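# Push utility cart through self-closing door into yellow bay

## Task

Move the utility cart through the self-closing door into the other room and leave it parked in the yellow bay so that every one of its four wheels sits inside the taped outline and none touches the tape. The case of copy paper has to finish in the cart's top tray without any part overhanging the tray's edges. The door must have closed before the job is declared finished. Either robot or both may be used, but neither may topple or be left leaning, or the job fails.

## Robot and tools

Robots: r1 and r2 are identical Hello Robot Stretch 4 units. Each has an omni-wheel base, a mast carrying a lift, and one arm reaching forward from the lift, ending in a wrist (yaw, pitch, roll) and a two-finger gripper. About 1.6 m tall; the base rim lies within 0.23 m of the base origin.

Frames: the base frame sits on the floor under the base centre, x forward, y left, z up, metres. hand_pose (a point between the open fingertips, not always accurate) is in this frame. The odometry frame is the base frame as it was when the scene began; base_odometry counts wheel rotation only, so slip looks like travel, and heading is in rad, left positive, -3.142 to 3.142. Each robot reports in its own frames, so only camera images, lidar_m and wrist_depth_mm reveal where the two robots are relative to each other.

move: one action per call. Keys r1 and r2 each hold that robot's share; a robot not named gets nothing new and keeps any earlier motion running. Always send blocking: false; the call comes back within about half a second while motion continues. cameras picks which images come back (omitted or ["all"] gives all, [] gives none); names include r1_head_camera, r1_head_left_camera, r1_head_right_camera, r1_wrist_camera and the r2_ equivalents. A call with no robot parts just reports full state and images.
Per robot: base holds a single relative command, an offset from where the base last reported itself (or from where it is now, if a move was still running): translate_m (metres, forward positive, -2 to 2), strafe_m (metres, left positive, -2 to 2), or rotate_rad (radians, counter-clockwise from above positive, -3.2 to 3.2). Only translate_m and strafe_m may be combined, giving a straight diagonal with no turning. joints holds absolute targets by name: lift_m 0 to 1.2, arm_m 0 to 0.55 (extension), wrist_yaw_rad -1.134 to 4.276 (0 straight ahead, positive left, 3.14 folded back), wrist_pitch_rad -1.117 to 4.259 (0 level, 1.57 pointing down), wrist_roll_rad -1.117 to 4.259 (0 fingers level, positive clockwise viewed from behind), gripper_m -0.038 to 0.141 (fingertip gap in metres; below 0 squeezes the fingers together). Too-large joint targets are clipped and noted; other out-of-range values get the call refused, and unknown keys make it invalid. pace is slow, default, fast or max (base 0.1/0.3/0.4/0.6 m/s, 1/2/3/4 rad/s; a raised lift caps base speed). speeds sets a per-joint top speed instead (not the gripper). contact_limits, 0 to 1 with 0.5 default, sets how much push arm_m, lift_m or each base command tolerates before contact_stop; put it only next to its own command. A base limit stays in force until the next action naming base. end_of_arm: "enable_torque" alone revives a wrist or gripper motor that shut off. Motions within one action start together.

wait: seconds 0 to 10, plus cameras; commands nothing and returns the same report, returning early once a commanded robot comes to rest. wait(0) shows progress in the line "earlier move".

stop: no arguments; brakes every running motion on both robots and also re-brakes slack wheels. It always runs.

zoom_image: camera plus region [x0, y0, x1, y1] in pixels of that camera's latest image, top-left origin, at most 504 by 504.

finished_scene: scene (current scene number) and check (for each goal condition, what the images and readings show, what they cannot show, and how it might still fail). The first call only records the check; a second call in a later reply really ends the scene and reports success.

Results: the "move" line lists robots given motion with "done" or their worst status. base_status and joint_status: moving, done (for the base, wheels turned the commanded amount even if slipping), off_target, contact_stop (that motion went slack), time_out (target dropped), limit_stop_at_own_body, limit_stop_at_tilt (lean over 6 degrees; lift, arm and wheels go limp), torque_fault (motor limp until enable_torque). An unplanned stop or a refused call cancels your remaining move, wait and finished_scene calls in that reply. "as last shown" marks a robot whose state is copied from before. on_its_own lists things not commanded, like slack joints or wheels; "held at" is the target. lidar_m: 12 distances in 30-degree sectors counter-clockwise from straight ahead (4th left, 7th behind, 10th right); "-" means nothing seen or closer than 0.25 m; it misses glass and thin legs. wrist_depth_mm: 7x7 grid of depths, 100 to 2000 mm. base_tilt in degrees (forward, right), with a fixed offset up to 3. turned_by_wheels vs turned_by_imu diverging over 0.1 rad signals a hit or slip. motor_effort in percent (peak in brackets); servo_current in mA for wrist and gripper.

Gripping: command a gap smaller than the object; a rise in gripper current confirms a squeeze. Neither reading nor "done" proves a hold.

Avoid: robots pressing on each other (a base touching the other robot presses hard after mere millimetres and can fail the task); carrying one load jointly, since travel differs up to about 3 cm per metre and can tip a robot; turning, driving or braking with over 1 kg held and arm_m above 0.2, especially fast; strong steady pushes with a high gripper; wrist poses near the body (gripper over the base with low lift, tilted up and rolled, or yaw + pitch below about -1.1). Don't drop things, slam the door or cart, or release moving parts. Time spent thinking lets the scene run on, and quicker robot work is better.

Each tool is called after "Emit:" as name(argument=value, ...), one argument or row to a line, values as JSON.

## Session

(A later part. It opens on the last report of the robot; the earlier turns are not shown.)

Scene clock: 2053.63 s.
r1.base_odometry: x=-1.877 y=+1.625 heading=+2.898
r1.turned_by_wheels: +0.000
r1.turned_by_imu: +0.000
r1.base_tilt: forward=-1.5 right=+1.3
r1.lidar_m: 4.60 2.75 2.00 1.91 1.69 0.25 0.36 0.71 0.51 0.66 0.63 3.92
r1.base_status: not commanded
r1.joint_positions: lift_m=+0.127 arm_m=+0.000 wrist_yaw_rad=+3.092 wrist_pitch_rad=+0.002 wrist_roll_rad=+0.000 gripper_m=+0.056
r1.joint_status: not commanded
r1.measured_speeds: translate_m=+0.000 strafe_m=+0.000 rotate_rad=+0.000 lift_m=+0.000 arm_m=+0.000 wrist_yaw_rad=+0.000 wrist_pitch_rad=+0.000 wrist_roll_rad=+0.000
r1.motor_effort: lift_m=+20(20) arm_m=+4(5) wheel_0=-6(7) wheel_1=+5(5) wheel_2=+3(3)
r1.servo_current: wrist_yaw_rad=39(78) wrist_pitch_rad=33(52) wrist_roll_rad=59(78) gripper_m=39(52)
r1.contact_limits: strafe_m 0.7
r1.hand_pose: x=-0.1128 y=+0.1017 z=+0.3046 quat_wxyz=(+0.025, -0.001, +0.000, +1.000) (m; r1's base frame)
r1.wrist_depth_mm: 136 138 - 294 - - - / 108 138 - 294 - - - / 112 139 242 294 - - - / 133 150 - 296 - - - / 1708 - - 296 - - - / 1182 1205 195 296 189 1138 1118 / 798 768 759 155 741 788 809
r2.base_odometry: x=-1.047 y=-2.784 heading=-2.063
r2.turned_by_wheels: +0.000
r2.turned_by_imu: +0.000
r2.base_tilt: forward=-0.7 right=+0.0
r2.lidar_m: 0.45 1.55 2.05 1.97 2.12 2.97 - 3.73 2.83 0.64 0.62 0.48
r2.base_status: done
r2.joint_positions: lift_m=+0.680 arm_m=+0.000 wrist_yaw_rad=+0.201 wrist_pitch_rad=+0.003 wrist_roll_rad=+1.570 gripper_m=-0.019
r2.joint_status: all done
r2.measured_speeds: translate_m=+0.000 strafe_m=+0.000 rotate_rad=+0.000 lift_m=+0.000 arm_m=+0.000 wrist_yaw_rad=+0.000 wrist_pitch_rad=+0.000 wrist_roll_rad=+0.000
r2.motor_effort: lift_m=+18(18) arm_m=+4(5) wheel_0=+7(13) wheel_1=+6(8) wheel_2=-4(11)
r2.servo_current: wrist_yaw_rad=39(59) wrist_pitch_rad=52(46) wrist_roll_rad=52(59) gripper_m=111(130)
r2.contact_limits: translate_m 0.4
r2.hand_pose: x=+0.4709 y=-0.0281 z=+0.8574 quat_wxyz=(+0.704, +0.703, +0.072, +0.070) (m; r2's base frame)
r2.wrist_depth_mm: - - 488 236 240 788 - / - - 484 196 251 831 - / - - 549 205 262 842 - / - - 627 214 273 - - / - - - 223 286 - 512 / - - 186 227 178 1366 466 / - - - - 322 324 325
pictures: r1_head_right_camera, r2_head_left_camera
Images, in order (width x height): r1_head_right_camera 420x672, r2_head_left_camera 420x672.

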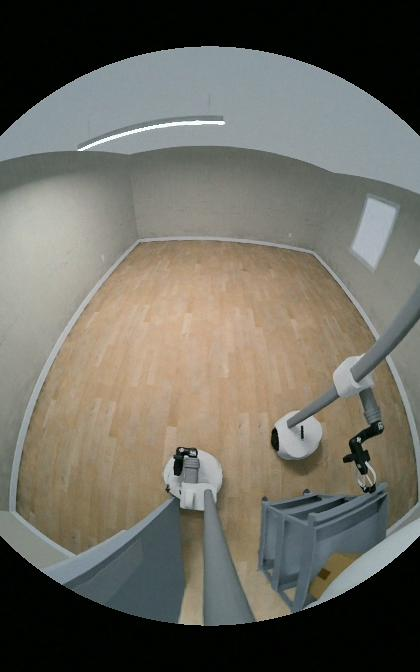

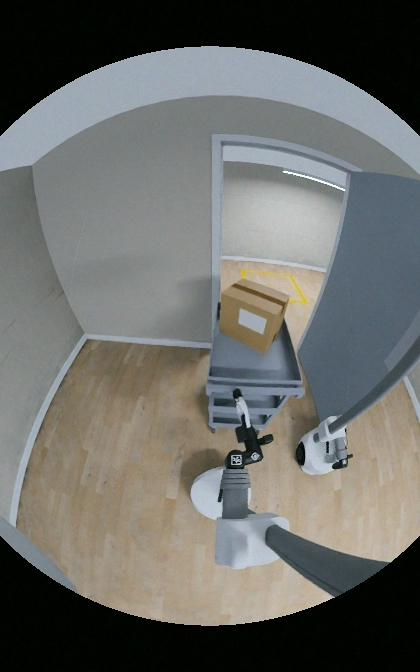

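Emit:
move(
  blocking=false,
  cameras=[],
  r2={"joints": {"gripper_m": 0.09}},
)

Emit:
wait(
  seconds=2,
  cameras=[],
)

Emit:
move(
  blocking=false,
  cameras=[],
  r2={"base": {"strafe_m": 0.025}, "joints": {"wrist_yaw_rad": 0.41}, "speeds": {"wrist_yaw_rad": 0.4}, "pace": "slow"},
)

Emit:
wait(
  seconds=3,
  cameras=["r2_head_camera"],
)

Emit:
zoom_image(
  camera="r2_head_camera",
  region=[100, 360, 340, 520],
)

Scene clock: 2081.83 s.
move: r2 moving
r1.base_odometry: x=-1.877 y=+1.625 heading=+2.898
r1.turned_by_wheels: +0.000
r1.turned_by_imu: +0.000
r1.base_tilt: forward=-1.5 right=+1.3
r1.lidar_m: 4.59 2.77 1.99 1.92 1.70 0.25 0.41 0.70 0.53 0.65 0.65 3.93
r1.base_status: not commanded
r1.joint_positions: lift_m=+0.127 arm_m=+0.000 wrist_yaw_rad=+3.092 wrist_pitch_rad=+0.002 wrist_roll_rad=+0.000 gripper_m=+0.056
r1.joint_status: not commanded
r1.measured_speeds: translate_m=+0.000 strafe_m=+0.000 rotate_rad=+0.000 lift_m=+0.000 arm_m=+0.000 wrist_yaw_rad=+0.000 wrist_pitch_rad=+0.000 wrist_roll_rad=+0.000
r1.motor_effort: lift_m=+20(20) arm_m=+4(4) wheel_0=-6(7) wheel_1=+5(5) wheel_2=+3(3)
r1.servo_current: wrist_yaw_rad=52(59) wrist_pitch_rad=33(52) wrist_roll_rad=46(65) gripper_m=46(46)
r1.contact_limits: strafe_m 0.7
r1.hand_pose: x=-0.1128 y=+0.1017 z=+0.3046 quat_wxyz=(+0.025, -0.001, +0.000, +1.000) (m; r1's base frame)
r1.wrist_depth_mm: 136 138 - 293 - - - / 108 138 - 294 - - - / 112 138 244 294 - - - / 133 150 - 294 - - - / 1708 - - 297 - - - / 1182 1205 196 296 190 1160 1138 / 842 759 750 155 750 788 820
r2.base_odometry: x=-1.047 y=-2.784 heading=-2.063
r2.turned_by_wheels: +0.000
r2.turned_by_imu: +0.000
r2.base_tilt: forward=-0.7 right=+0.1
r2.lidar_m: 0.47 1.56 2.04 1.99 2.12 2.96 - 3.72 2.84 0.65 0.64 0.45
r2.base_status: not commanded
r2.joint_positions: lift_m=+0.680 arm_m=+0.000 wrist_yaw_rad=+0.201 wrist_pitch_rad=+0.003 wrist_roll_rad=+1.570 gripper_m=+0.005
r2.joint_status: gripper_m moving
r2.measured_speeds: translate_m=+0.000 strafe_m=+0.000 rotate_rad=+0.000 lift_m=+0.000 arm_m=+0.000 wrist_yaw_rad=+0.000 wrist_pitch_rad=+0.000 wrist_roll_rad=+0.000
r2.motor_effort: lift_m=+18(18) arm_m=+4(5) wheel_0=+7(7) wheel_1=+5(6) wheel_2=-4(4)
r2.servo_current: wrist_yaw_rad=52(52) wrist_pitch_rad=39(46) wrist_roll_rad=52(52) gripper_m=91(91)
r2.contact_limits: translate_m 0.4
r2.hand_pose: x=+0.4709 y=-0.0281 z=+0.8574 quat_wxyz=(+0.704, +0.703, +0.072, +0.070) (m; r2's base frame)
r2.wrist_depth_mm: - - 496 193 244 798 - / - - 484 201 254 820 - / - - 554 209 266 854 - / - - 634 219 277 - - / - - - 225 290 - 512 / - - 184 208 181 1366 462 / - - - - 324 - 1078
pictures: none
No camera images: "cameras" was empty.

Scene clock: 2083.13 s.
earlier move: r2 done
r1.base_odometry: x=-1.877 y=+1.625 heading=+2.898
r1.turned_by_wheels: +0.000
r1.turned_by_imu: +0.000
r1.base_tilt: forward=-1.6 right=+1.3
r1.lidar_m: 4.59 2.77 2.00 1.92 1.69 0.25 0.39 0.71 0.52 0.65 0.65 3.93
r1.base_status: not commanded
r1.joint_positions: lift_m=+0.127 arm_m=+0.000 wrist_yaw_rad=+3.092 wrist_pitch_rad=+0.002 wrist_roll_rad=+0.000 gripper_m=+0.056
r1.joint_status: not commanded
r1.measured_speeds: translate_m=+0.000 strafe_m=+0.000 rotate_rad=+0.000 lift_m=+0.000 arm_m=+0.000 wrist_yaw_rad=+0.000 wrist_pitch_rad=+0.000 wrist_roll_rad=+0.000
r1.motor_effort: lift_m=+20(20) arm_m=+4(4) wheel_0=-6(7) wheel_1=+5(5) wheel_2=+3(3)
r1.servo_current: wrist_yaw_rad=26(65) wrist_pitch_rad=46(52) wrist_roll_rad=39(65) gripper_m=39(46)
r1.contact_limits: strafe_m 0.7
r1.hand_pose: x=-0.1128 y=+0.1017 z=+0.3046 quat_wxyz=(+0.025, -0.001, +0.000, +1.000) (m; r1's base frame)
r1.wrist_depth_mm: 136 137 - 293 - - - / 108 138 - 296 - - - / 112 139 244 294 - - - / 133 150 - 294 - - - / 1756 - - 297 - - - / 1182 1205 195 294 189 1160 1118 / 854 750 759 155 750 768 809
r2.base_odometry: x=-1.047 y=-2.784 heading=-2.063
r2.turned_by_wheels: +0.000
r2.turned_by_imu: +0.000
r2.base_tilt: forward=-0.7 right=+0.0
r2.lidar_m: 0.45 1.57 2.08 2.00 2.12 2.99 - 3.73 2.80 0.66 0.68 0.48
r2.base_status: not commanded
r2.joint_positions: lift_m=+0.680 arm_m=+0.000 wrist_yaw_rad=+0.201 wrist_pitch_rad=+0.003 wrist_roll_rad=+1.570 gripper_m=+0.090
r2.joint_status: all done
r2.measured_speeds: translate_m=+0.000 strafe_m=+0.000 rotate_rad=+0.000 lift_m=+0.000 arm_m=+0.000 wrist_yaw_rad=+0.000 wrist_pitch_rad=+0.000 wrist_roll_rad=+0.000
r2.motor_effort: lift_m=+18(18) arm_m=+5(5) wheel_0=+5(7) wheel_1=+5(6) wheel_2=-4(4)
r2.servo_current: wrist_yaw_rad=52(59) wrist_pitch_rad=39(46) wrist_roll_rad=52(59) gripper_m=46(117)
r2.contact_limits: translate_m 0.4
r2.hand_pose: x=+0.4709 y=-0.0281 z=+0.8574 quat_wxyz=(+0.704, +0.703, +0.072, +0.070) (m; r2's base frame)
r2.wrist_depth_mm: - - 504 195 249 820 - / - - 484 254 259 820 - / - - 559 213 270 831 - / - - 627 224 281 - - / - - - 233 293 - 521 / - - 190 241 192 1336 466 / - - - - 332 332 1078
wait: 1.30 of 2 s (r2 has come to rest)
pictures: none
No camera images: "cameras" was empty.

Scene clock: 2083.63 s.
move: r2 moving
r1.base_odometry: x=-1.877 y=+1.625 heading=+2.898
r1.turned_by_wheels: +0.000
r1.turned_by_imu: +0.000
r1.base_tilt: forward=-1.6 right=+1.3
r1.lidar_m: 4.60 2.76 2.02 1.91 1.68 0.25 0.38 0.70 0.49 0.67 0.65 3.96
r1.base_status: not commanded
r1.joint_positions: lift_m=+0.127 arm_m=+0.000 wrist_yaw_rad=+3.092 wrist_pitch_rad=+0.002 wrist_roll_rad=+0.000 gripper_m=+0.056
r1.joint_status: not commanded
r1.measured_speeds: translate_m=+0.000 strafe_m=+0.000 rotate_rad=+0.000 lift_m=+0.000 arm_m=+0.000 wrist_yaw_rad=+0.000 wrist_pitch_rad=+0.000 wrist_roll_rad=+0.000
r1.motor_effort: lift_m=+20(20) arm_m=+4(4) wheel_0=-6(7) wheel_1=+4(5) wheel_2=+3(3)
r1.servo_current: wrist_yaw_rad=33(59) wrist_pitch_rad=46(46) wrist_roll_rad=39(65) gripper_m=46(46)
r1.contact_limits: strafe_m 0.7
r1.hand_pose: x=-0.1128 y=+0.1017 z=+0.3046 quat_wxyz=(+0.025, -0.001, +0.000, +1.000) (m; r1's base frame)
r1.wrist_depth_mm: 136 138 - 294 - - - / 108 138 - 294 - - - / 112 138 244 296 - - - / 133 150 - 296 - - - / 1756 - - 296 - - - / 1205 1229 195 296 189 1138 1118 / 854 750 750 155 750 778 820
r2.base_odometry: x=-1.035 y=-2.790 heading=-2.063
r2.turned_by_wheels: +0.000
r2.turned_by_imu: +0.000
r2.base_tilt: forward=-0.7 right=+0.1
r2.lidar_m: 0.48 1.58 2.02 1.97 2.10 2.90 - 3.77 2.85 0.66 0.67 0.48
r2.base_status: strafe_m moving
r2.joint_positions: lift_m=+0.680 arm_m=+0.000 wrist_yaw_rad=+0.364 wrist_pitch_rad=+0.003 wrist_roll_rad=+1.570 gripper_m=+0.090
r2.joint_status: wrist_yaw_rad moving
r2.measured_speeds: translate_m=+0.000 strafe_m=+0.053 rotate_rad=+0.002 lift_m=+0.000 arm_m=+0.000 wrist_yaw_rad=+0.400 wrist_pitch_rad=+0.000 wrist_roll_rad=+0.000
r2.motor_effort: lift_m=+18(18) arm_m=+4(5) wheel_0=-10(10) wheel_1=+7(8) wheel_2=-1(3)
r2.servo_current: wrist_yaw_rad=65(65) wrist_pitch_rad=39(46) wrist_roll_rad=52(52) gripper_m=52(59)
r2.hand_pose: x=+0.4715 y=+0.0210 z=+0.8574 quat_wxyz=(+0.696, +0.695, +0.129, +0.127) (m; r2's base frame)
r2.wrist_depth_mm: - - 469 179 231 768 - / - - 539 190 246 820 - / - - 621 258 263 - - / - - - 220 281 - 484 / - - - 236 297 329 427 / - - 190 244 189 1397 1205 / - - - - - 1618 1205
pictures: none
No camera images: "cameras" was empty.

Scene clock: 2084.33 s.
earlier move: r2 done
r1.base_odometry: x=-1.877 y=+1.625 heading=+2.898
r1.turned_by_wheels: +0.000
r1.turned_by_imu: +0.000
r1.base_tilt: forward=-1.5 right=+1.3
r1.lidar_m: 4.60 2.76 1.98 1.91 1.68 0.25 0.39 0.67 0.52 0.68 0.65 3.94
r1.base_status: not commanded
r1.joint_positions: lift_m=+0.127 arm_m=+0.000 wrist_yaw_rad=+3.092 wrist_pitch_rad=+0.002 wrist_roll_rad=+0.000 gripper_m=+0.056
r1.joint_status: not commanded
r1.measured_speeds: translate_m=+0.000 strafe_m=+0.000 rotate_rad=+0.000 lift_m=+0.000 arm_m=+0.000 wrist_yaw_rad=+0.000 wrist_pitch_rad=+0.000 wrist_roll_rad=+0.000
r1.motor_effort: lift_m=+20(20) arm_m=+4(4) wheel_0=-6(7) wheel_1=+5(5) wheel_2=+3(3)
r1.servo_current: wrist_yaw_rad=59(65) wrist_pitch_rad=39(46) wrist_roll_rad=39(65) gripper_m=52(52)
r1.contact_limits: strafe_m 0.7
r1.hand_pose: x=-0.1128 y=+0.1017 z=+0.3046 quat_wxyz=(+0.025, -0.001, +0.000, +1.000) (m; r1's base frame)
r1.wrist_depth_mm: 136 138 - 296 - - - / 108 138 - 296 - - - / 112 138 243 296 - - - / 133 150 - 296 - - - / 1708 - - 296 - - - / 1182 1205 194 297 189 1160 1118 / 842 759 768 155 741 768 820
r2.base_odometry: x=-1.025 y=-2.795 heading=-2.063
r2.turned_by_wheels: +0.000
r2.turned_by_imu: +0.000
r2.base_tilt: forward=-0.7 right=+0.0
r2.lidar_m: 0.47 1.55 2.03 1.96 2.07 2.89 - 3.80 2.83 0.70 0.68 0.48
r2.base_status: done
r2.joint_positions: lift_m=+0.680 arm_m=+0.000 wrist_yaw_rad=+0.407 wrist_pitch_rad=+0.003 wrist_roll_rad=+1.570 gripper_m=+0.090
r2.joint_status: all done
r2.measured_speeds: translate_m=+0.000 strafe_m=+0.000 rotate_rad=+0.000 lift_m=+0.000 arm_m=+0.000 wrist_yaw_rad=+0.000 wrist_pitch_rad=+0.000 wrist_roll_rad=+0.000
r2.motor_effort: lift_m=+18(18) arm_m=+4(5) wheel_0=-4(10) wheel_1=+4(8) wheel_2=+0(3)
r2.servo_current: wrist_yaw_rad=46(65) wrist_pitch_rad=39(46) wrist_roll_rad=46(59) gripper_m=52(59)
r2.hand_pose: x=+0.4703 y=+0.0339 z=+0.8574 quat_wxyz=(+0.693, +0.692, +0.144, +0.142) (m; r2's base frame)
r2.wrist_depth_mm: - - 492 174 227 778 - / - - 574 187 243 - - / - - - 204 262 - - / - - - 221 283 1308 469 / - - - 241 303 317 319 / - - 190 255 187 1499 1182 / - - - - - 1618 1205
wait: 0.70 of 3 s (r2 has come to rest)
pictures: r2_head_camera
Images, in order (width x height): r2_head_camera 420x560.

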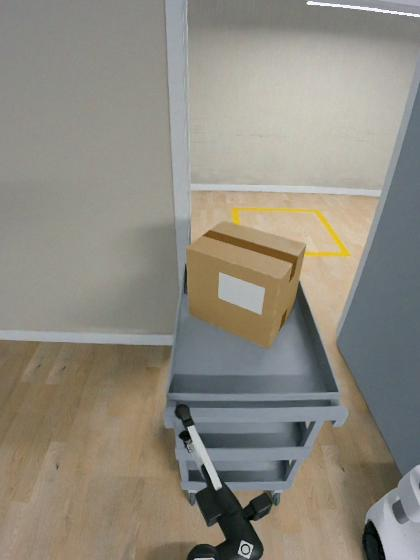

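Scaled by 2.100 from the camera's 420x560 image, which has a finer 1200x1600 frame.

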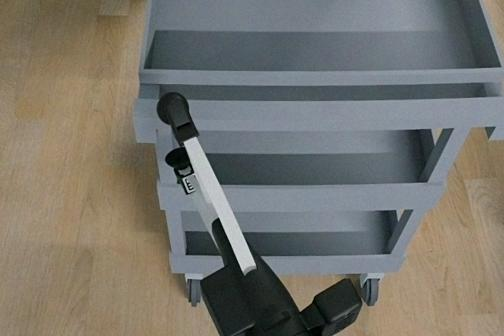

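Emit:
move(
  blocking=false,
  cameras=[],
  r2={"joints": {"gripper_m": -0.02}},
)

Emit:
wait(
  seconds=2,
  cameras=[],
)

Emit:
move(
  blocking=false,
  cameras=[],
  r2={"base": {"translate_m": 0.2, "strafe_m": -0.03}, "pace": "slow", "contact_limits": {"translate_m": 0.4}},
)

Emit:
wait(
  seconds=4,
  cameras=["r2_head_camera"],
)

Emit:
zoom_image(
  camera="r2_head_camera",
  region=[130, 360, 370, 520],
)

Scene clock: 2101.57 s.
move: r2 moving
r1.base_odometry: x=-1.877 y=+1.625 heading=+2.898
r1.turned_by_wheels: +0.000
r1.turned_by_imu: +0.000
r1.base_tilt: forward=-1.5 right=+1.3
r1.lidar_m: 4.60 2.75 2.01 1.92 1.70 0.25 0.37 0.68 0.53 0.68 0.64 3.93
r1.base_status: not commanded
r1.joint_positions: lift_m=+0.127 arm_m=+0.000 wrist_yaw_rad=+3.092 wrist_pitch_rad=+0.002 wrist_roll_rad=+0.000 gripper_m=+0.056
r1.joint_status: not commanded
r1.measured_speeds: translate_m=+0.000 strafe_m=+0.000 rotate_rad=+0.000 lift_m=+0.000 arm_m=+0.000 wrist_yaw_rad=+0.000 wrist_pitch_rad=+0.000 wrist_roll_rad=+0.000
r1.motor_effort: lift_m=+20(20) arm_m=+4(4) wheel_0=-6(7) wheel_1=+5(5) wheel_2=+3(3)
r1.servo_current: wrist_yaw_rad=39(65) wrist_pitch_rad=33(52) wrist_roll_rad=52(65) gripper_m=46(46)
r1.contact_limits: strafe_m 0.7
r1.hand_pose: x=-0.1128 y=+0.1017 z=+0.3046 quat_wxyz=(+0.025, -0.001, +0.000, +1.000) (m; r1's base frame)
r1.wrist_depth_mm: 136 137 - 294 - - - / 108 138 - 293 - - - / 112 138 243 294 - - - / 133 150 - 296 - - - / 1708 - - 297 - - - / 1205 1205 195 296 189 1138 1118 / 831 759 759 155 750 788 809
r2.base_odometry: x=-1.025 y=-2.795 heading=-2.063
r2.turned_by_wheels: +0.000
r2.turned_by_imu: +0.000
r2.base_tilt: forward=-0.7 right=+0.1
r2.lidar_m: 0.47 1.58 2.02 1.98 2.06 2.89 - 3.78 2.84 0.69 0.69 0.48
r2.base_status: not commanded
r2.joint_positions: lift_m=+0.680 arm_m=+0.000 wrist_yaw_rad=+0.407 wrist_pitch_rad=+0.003 wrist_roll_rad=+1.570 gripper_m=+0.072
r2.joint_status: gripper_m moving
r2.measured_speeds: translate_m=+0.000 strafe_m=+0.000 rotate_rad=+0.000 lift_m=+0.000 arm_m=+0.000 wrist_yaw_rad=+0.000 wrist_pitch_rad=+0.000 wrist_roll_rad=+0.000
r2.motor_effort: lift_m=+18(18) arm_m=+5(5) wheel_0=-5(5) wheel_1=+4(4) wheel_2=+0(0)
r2.servo_current: wrist_yaw_rad=46(52) wrist_pitch_rad=46(46) wrist_roll_rad=59(59) gripper_m=130(130)
r2.hand_pose: x=+0.4703 y=+0.0339 z=+0.8574 quat_wxyz=(+0.693, +0.692, +0.144, +0.142) (m; r2's base frame)
r2.wrist_depth_mm: - - 492 175 227 768 - / - - 569 186 244 - - / - - - 204 262 - - / - - - 220 283 1336 469 / - - - 241 301 317 317 / - - 188 256 186 1499 1205 / - - - - - 1661 1182
pictures: none
No camera images: "cameras" was empty.

Scene clock: 2102.90 s.
earlier move: r2 done
r1.base_odometry: x=-1.877 y=+1.625 heading=+2.898
r1.turned_by_wheels: +0.000
r1.turned_by_imu: +0.000
r1.base_tilt: forward=-1.6 right=+1.3
r1.lidar_m: 4.61 2.77 2.01 1.91 1.67 0.25 0.37 0.69 0.49 0.67 0.66 3.94
r1.base_status: not commanded
r1.joint_positions: lift_m=+0.127 arm_m=+0.000 wrist_yaw_rad=+3.092 wrist_pitch_rad=+0.002 wrist_roll_rad=+0.000 gripper_m=+0.056
r1.joint_status: not commanded
r1.measured_speeds: translate_m=+0.000 strafe_m=+0.000 rotate_rad=+0.000 lift_m=+0.000 arm_m=+0.000 wrist_yaw_rad=+0.000 wrist_pitch_rad=+0.000 wrist_roll_rad=+0.000
r1.motor_effort: lift_m=+20(20) arm_m=+4(4) wheel_0=-6(7) wheel_1=+5(5) wheel_2=+3(3)
r1.servo_current: wrist_yaw_rad=65(65) wrist_pitch_rad=39(52) wrist_roll_rad=46(65) gripper_m=39(52)
r1.contact_limits: strafe_m 0.7
r1.hand_pose: x=-0.1128 y=+0.1017 z=+0.3046 quat_wxyz=(+0.025, -0.001, +0.000, +1.000) (m; r1's base frame)
r1.wrist_depth_mm: 136 138 - 293 - - - / 108 138 - 296 - - - / 112 138 243 294 - - - / 133 150 - 296 - - - / 1708 - - 297 - - - / 1205 1182 195 296 189 1138 1138 / 842 759 750 155 741 768 820
r2.base_odometry: x=-1.025 y=-2.795 heading=-2.063
r2.turned_by_wheels: +0.000
r2.turned_by_imu: +0.000
r2.base_tilt: forward=-0.7 right=+0.1
r2.lidar_m: 0.47 1.56 2.04 1.96 2.09 2.89 - 3.80 2.85 0.65 0.67 0.49
r2.base_status: not commanded
r2.joint_positions: lift_m=+0.680 arm_m=+0.000 wrist_yaw_rad=+0.408 wrist_pitch_rad=+0.001 wrist_roll_rad=+1.570 gripper_m=-0.019
r2.joint_status: all done
r2.measured_speeds: translate_m=+0.000 strafe_m=+0.000 rotate_rad=+0.000 lift_m=+0.000 arm_m=+0.000 wrist_yaw_rad=+0.000 wrist_pitch_rad=+0.000 wrist_roll_rad=+0.000
r2.motor_effort: lift_m=+18(18) arm_m=+4(5) wheel_0=-4(5) wheel_1=+3(4) wheel_2=+0(0)
r2.servo_current: wrist_yaw_rad=52(59) wrist_pitch_rad=39(46) wrist_roll_rad=46(59) gripper_m=85(215)
r2.hand_pose: x=+0.4703 y=+0.0341 z=+0.8580 quat_wxyz=(+0.693, +0.692, +0.143, +0.143) (m; r2's base frame)
r2.wrist_depth_mm: - - 492 175 228 778 - / - - 574 187 243 - - / - - - 204 262 - - / - - - 220 282 1336 477 / - - - 229 307 314 315 / - - 181 192 169 1499 1229 / - - - - - 1397 1205
wait: 1.33 of 2 s (r2 has come to rest)
pictures: none
No camera images: "cameras" was empty.

Scene clock: 2103.40 s.
move: r2 moving
r1.base_odometry: x=-1.877 y=+1.625 heading=+2.898
r1.turned_by_wheels: +0.000
r1.turned_by_imu: +0.000
r1.base_tilt: forward=-1.6 right=+1.3
r1.lidar_m: 4.59 2.78 1.99 1.91 1.70 0.25 0.36 0.71 0.50 0.68 0.65 3.93
r1.base_status: not commanded
r1.joint_positions: lift_m=+0.127 arm_m=+0.000 wrist_yaw_rad=+3.092 wrist_pitch_rad=+0.002 wrist_roll_rad=+0.000 gripper_m=+0.056
r1.joint_status: not commanded
r1.measured_speeds: translate_m=+0.000 strafe_m=+0.000 rotate_rad=+0.000 lift_m=+0.000 arm_m=+0.000 wrist_yaw_rad=+0.000 wrist_pitch_rad=+0.000 wrist_roll_rad=+0.000
r1.motor_effort: lift_m=+20(20) arm_m=+4(4) wheel_0=-7(7) wheel_1=+5(5) wheel_2=+3(3)
r1.servo_current: wrist_yaw_rad=52(52) wrist_pitch_rad=52(52) wrist_roll_rad=52(59) gripper_m=39(46)
r1.contact_limits: strafe_m 0.7
r1.hand_pose: x=-0.1128 y=+0.1017 z=+0.3046 quat_wxyz=(+0.025, -0.001, +0.000, +1.000) (m; r1's base frame)
r1.wrist_depth_mm: 136 138 - 294 - - - / 108 138 - 296 - - - / 112 138 243 294 - - - / 133 150 - 296 - - - / 1661 - - 296 - - - / 1205 1229 194 296 189 1160 1118 / 842 750 759 155 750 778 820
r2.base_odometry: x=-1.033 y=-2.805 heading=-2.063
r2.turned_by_wheels: +0.001
r2.turned_by_imu: +0.001
r2.base_tilt: forward=-0.7 right=+0.1
r2.lidar_m: 0.49 1.56 2.02 1.97 2.10 2.92 - 3.80 2.83 0.66 0.65 0.50
r2.base_status: translate_m moving; strafe_m moving
r2.joint_positions: lift_m=+0.680 arm_m=+0.000 wrist_yaw_rad=+0.409 wrist_pitch_rad=+0.001 wrist_roll_rad=+1.570 gripper_m=-0.019
r2.joint_status: not commanded
r2.measured_speeds: translate_m=+0.049 strafe_m=-0.007 rotate_rad=+0.002 lift_m=+0.000 arm_m=+0.000 wrist_yaw_rad=+0.012 wrist_pitch_rad=+0.000 wrist_roll_rad=+0.000
r2.motor_effort: lift_m=+18(18) arm_m=+4(5) wheel_0=+9(9) wheel_1=+7(7) wheel_2=-11(13)
r2.servo_current: wrist_yaw_rad=46(52) wrist_pitch_rad=39(46) wrist_roll_rad=46(65) gripper_m=72(85)
r2.contact_limits: translate_m 0.4
r2.hand_pose: x=+0.4702 y=+0.0344 z=+0.8580 quat_wxyz=(+0.693, +0.692, +0.144, +0.143) (m; r2's base frame)
r2.wrist_depth_mm: - - 488 168 220 759 - / - - 569 183 240 - - / - - - 198 254 - - / - - - 214 276 1366 1078 / - - - 226 304 314 317 / - - 181 202 169 1499 1205 / - 123 - - - 1430 1205
pictures: none
No camera images: "cameras" was empty.

Scene clock: 2106.20 s.
earlier move: r2 done
r1.base_odometry: x=-1.877 y=+1.625 heading=+2.898
r1.turned_by_wheels: +0.000
r1.turned_by_imu: +0.000
r1.base_tilt: forward=-1.6 right=+1.3
r1.lidar_m: 4.60 2.77 2.00 1.88 1.72 0.25 0.37 0.69 0.65 0.60 0.63 3.93
r1.base_status: not commanded
r1.joint_positions: lift_m=+0.127 arm_m=+0.000 wrist_yaw_rad=+3.092 wrist_pitch_rad=+0.002 wrist_roll_rad=+0.000 gripper_m=+0.056
r1.joint_status: not commanded
r1.measured_speeds: translate_m=+0.000 strafe_m=+0.000 rotate_rad=+0.000 lift_m=+0.000 arm_m=+0.000 wrist_yaw_rad=+0.000 wrist_pitch_rad=+0.000 wrist_roll_rad=+0.000
r1.motor_effort: lift_m=+20(20) arm_m=+4(4) wheel_0=-5(7) wheel_1=+5(5) wheel_2=+3(3)
r1.servo_current: wrist_yaw_rad=39(78) wrist_pitch_rad=39(52) wrist_roll_rad=46(65) gripper_m=52(52)
r1.contact_limits: strafe_m 0.7
r1.hand_pose: x=-0.1128 y=+0.1017 z=+0.3046 quat_wxyz=(+0.025, -0.001, +0.000, +1.000) (m; r1's base frame)
r1.wrist_depth_mm: 136 138 - 294 - - - / 108 138 - 294 - - - / 112 138 244 296 - - - / 133 150 - 294 - - - / 144 - - 297 - - - / 1078 1205 194 297 189 1138 1098 / 854 750 759 155 741 778 831
r2.base_odometry: x=-1.146 y=-2.957 heading=-2.063
r2.turned_by_wheels: +0.000
r2.turned_by_imu: +0.001
r2.base_tilt: forward=-0.7 right=+0.1
r2.lidar_m: 0.47 1.34 1.92 1.99 2.11 2.99 - 3.76 2.83 0.60 0.69 0.48
r2.base_status: done
r2.joint_positions: lift_m=+0.680 arm_m=+0.000 wrist_yaw_rad=+0.410 wrist_pitch_rad=+0.001 wrist_roll_rad=+1.570 gripper_m=-0.019
r2.joint_status: not commanded
r2.measured_speeds: translate_m=+0.000 strafe_m=+0.000 rotate_rad=+0.000 lift_m=+0.000 arm_m=+0.000 wrist_yaw_rad=+0.000 wrist_pitch_rad=+0.000 wrist_roll_rad=+0.000
r2.motor_effort: lift_m=+18(18) arm_m=+4(5) wheel_0=+5(12) wheel_1=+4(8) wheel_2=-6(13)
r2.servo_current: wrist_yaw_rad=46(59) wrist_pitch_rad=39(46) wrist_roll_rad=59(65) gripper_m=78(85)
r2.contact_limits: translate_m 0.4
r2.hand_pose: x=+0.4702 y=+0.0349 z=+0.8580 quat_wxyz=(+0.693, +0.692, +0.144, +0.144) (m; r2's base frame)
r2.wrist_depth_mm: - - 473 175 227 778 - / - - 549 186 242 831 - / - - 627 203 259 - - / - - - 218 279 - 480 / - - - 225 306 322 324 / - - 180 202 180 1366 1182 / - - - - - - 1229
wait: 2.80 of 4 s (r2 has come to rest)
pictures: r2_head_camera
Images, in order (width x height): r2_head_camera 420x560.

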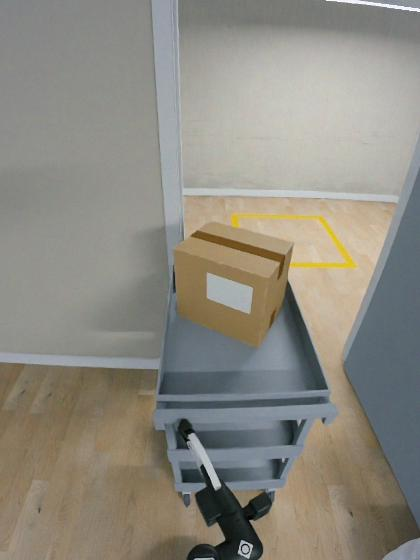

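Scaled by 2.100 from the camera's 420x560 image, which has a finer 1200x1600 frame.

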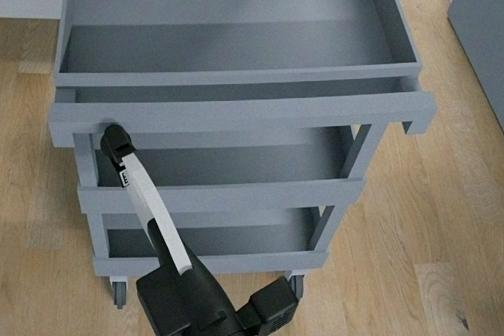

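Emit:
move(
  blocking=false,
  cameras=["r2_head_camera", "r1_head_camera"],
)

Scene clock: 2144.27 s.
r1.base_odometry: x=-1.877 y=+1.625 heading=+2.898
r1.turned_by_wheels: +0.000
r1.turned_by_imu: +0.000
r1.base_tilt: forward=-1.6 right=+1.3
r1.lidar_m: 4.60 2.76 1.98 1.91 1.69 0.25 0.38 0.69 0.64 0.62 0.64 3.97
r1.base_status: not commanded
r1.joint_positions: lift_m=+0.127 arm_m=+0.000 wrist_yaw_rad=+3.092 wrist_pitch_rad=+0.002 wrist_roll_rad=+0.000 gripper_m=+0.056
r1.joint_status: not commanded
r1.measured_speeds: translate_m=+0.000 strafe_m=+0.000 rotate_rad=+0.000 lift_m=+0.000 arm_m=+0.000 wrist_yaw_rad=+0.000 wrist_pitch_rad=+0.000 wrist_roll_rad=+0.000
r1.motor_effort: lift_m=+20(20) arm_m=+4(4) wheel_0=-6(7) wheel_1=+5(5) wheel_2=+3(3)
r1.servo_current: wrist_yaw_rad=52(78) wrist_pitch_rad=46(52) wrist_roll_rad=33(65) gripper_m=39(52)
r1.contact_limits: strafe_m 0.7
r1.hand_pose: x=-0.1128 y=+0.1017 z=+0.3046 quat_wxyz=(+0.025, -0.001, +0.000, +1.000) (m; r1's base frame)
r1.wrist_depth_mm: 135 138 - 294 - - - / 108 138 - 296 - - - / 112 138 244 294 - - - / 133 150 - 294 - - - / 145 - - 297 - - - / 1098 1229 195 297 189 1160 1138 / 842 759 759 156 741 778 820
r2.base_odometry: x=-1.146 y=-2.957 heading=-2.063
r2.turned_by_wheels: +0.000
r2.turned_by_imu: +0.000
r2.base_tilt: forward=-0.7 right=+0.1
r2.lidar_m: 0.48 1.37 1.93 1.98 2.09 3.02 - 3.77 2.82 0.61 0.68 0.48
r2.base_status: done
r2.joint_positions: lift_m=+0.680 arm_m=+0.000 wrist_yaw_rad=+0.410 wrist_pitch_rad=+0.001 wrist_roll_rad=+1.570 gripper_m=-0.019
r2.joint_status: not commanded
r2.measured_speeds: translate_m=+0.000 strafe_m=+0.000 rotate_rad=+0.000 lift_m=+0.000 arm_m=+0.000 wrist_yaw_rad=+0.000 wrist_pitch_rad=+0.000 wrist_roll_rad=+0.000
r2.motor_effort: lift_m=+18(18) arm_m=+4(5) wheel_0=+5(12) wheel_1=+4(8) wheel_2=-6(13)
r2.servo_current: wrist_yaw_rad=52(59) wrist_pitch_rad=39(46) wrist_roll_rad=39(65) gripper_m=78(85)
r2.contact_limits: translate_m 0.4
r2.hand_pose: x=+0.4702 y=+0.0349 z=+0.8580 quat_wxyz=(+0.693, +0.692, +0.144, +0.144) (m; r2's base frame)
r2.wrist_depth_mm: - - 477 175 227 768 - / - - 554 186 241 831 - / - - 634 202 259 - - / - - - 218 278 - 477 / - - - 224 306 320 322 / - - 181 201 179 1336 1205 / - - - - - - 1182
pictures: r1_head_camera, r2_head_camera
Images, in order (width x height): r1_head_camera 420x560, r2_head_camera 420x560.

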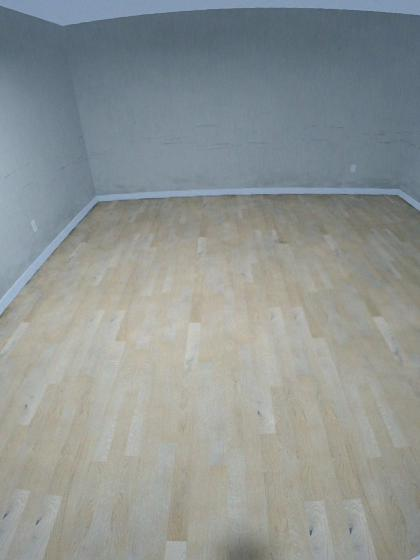

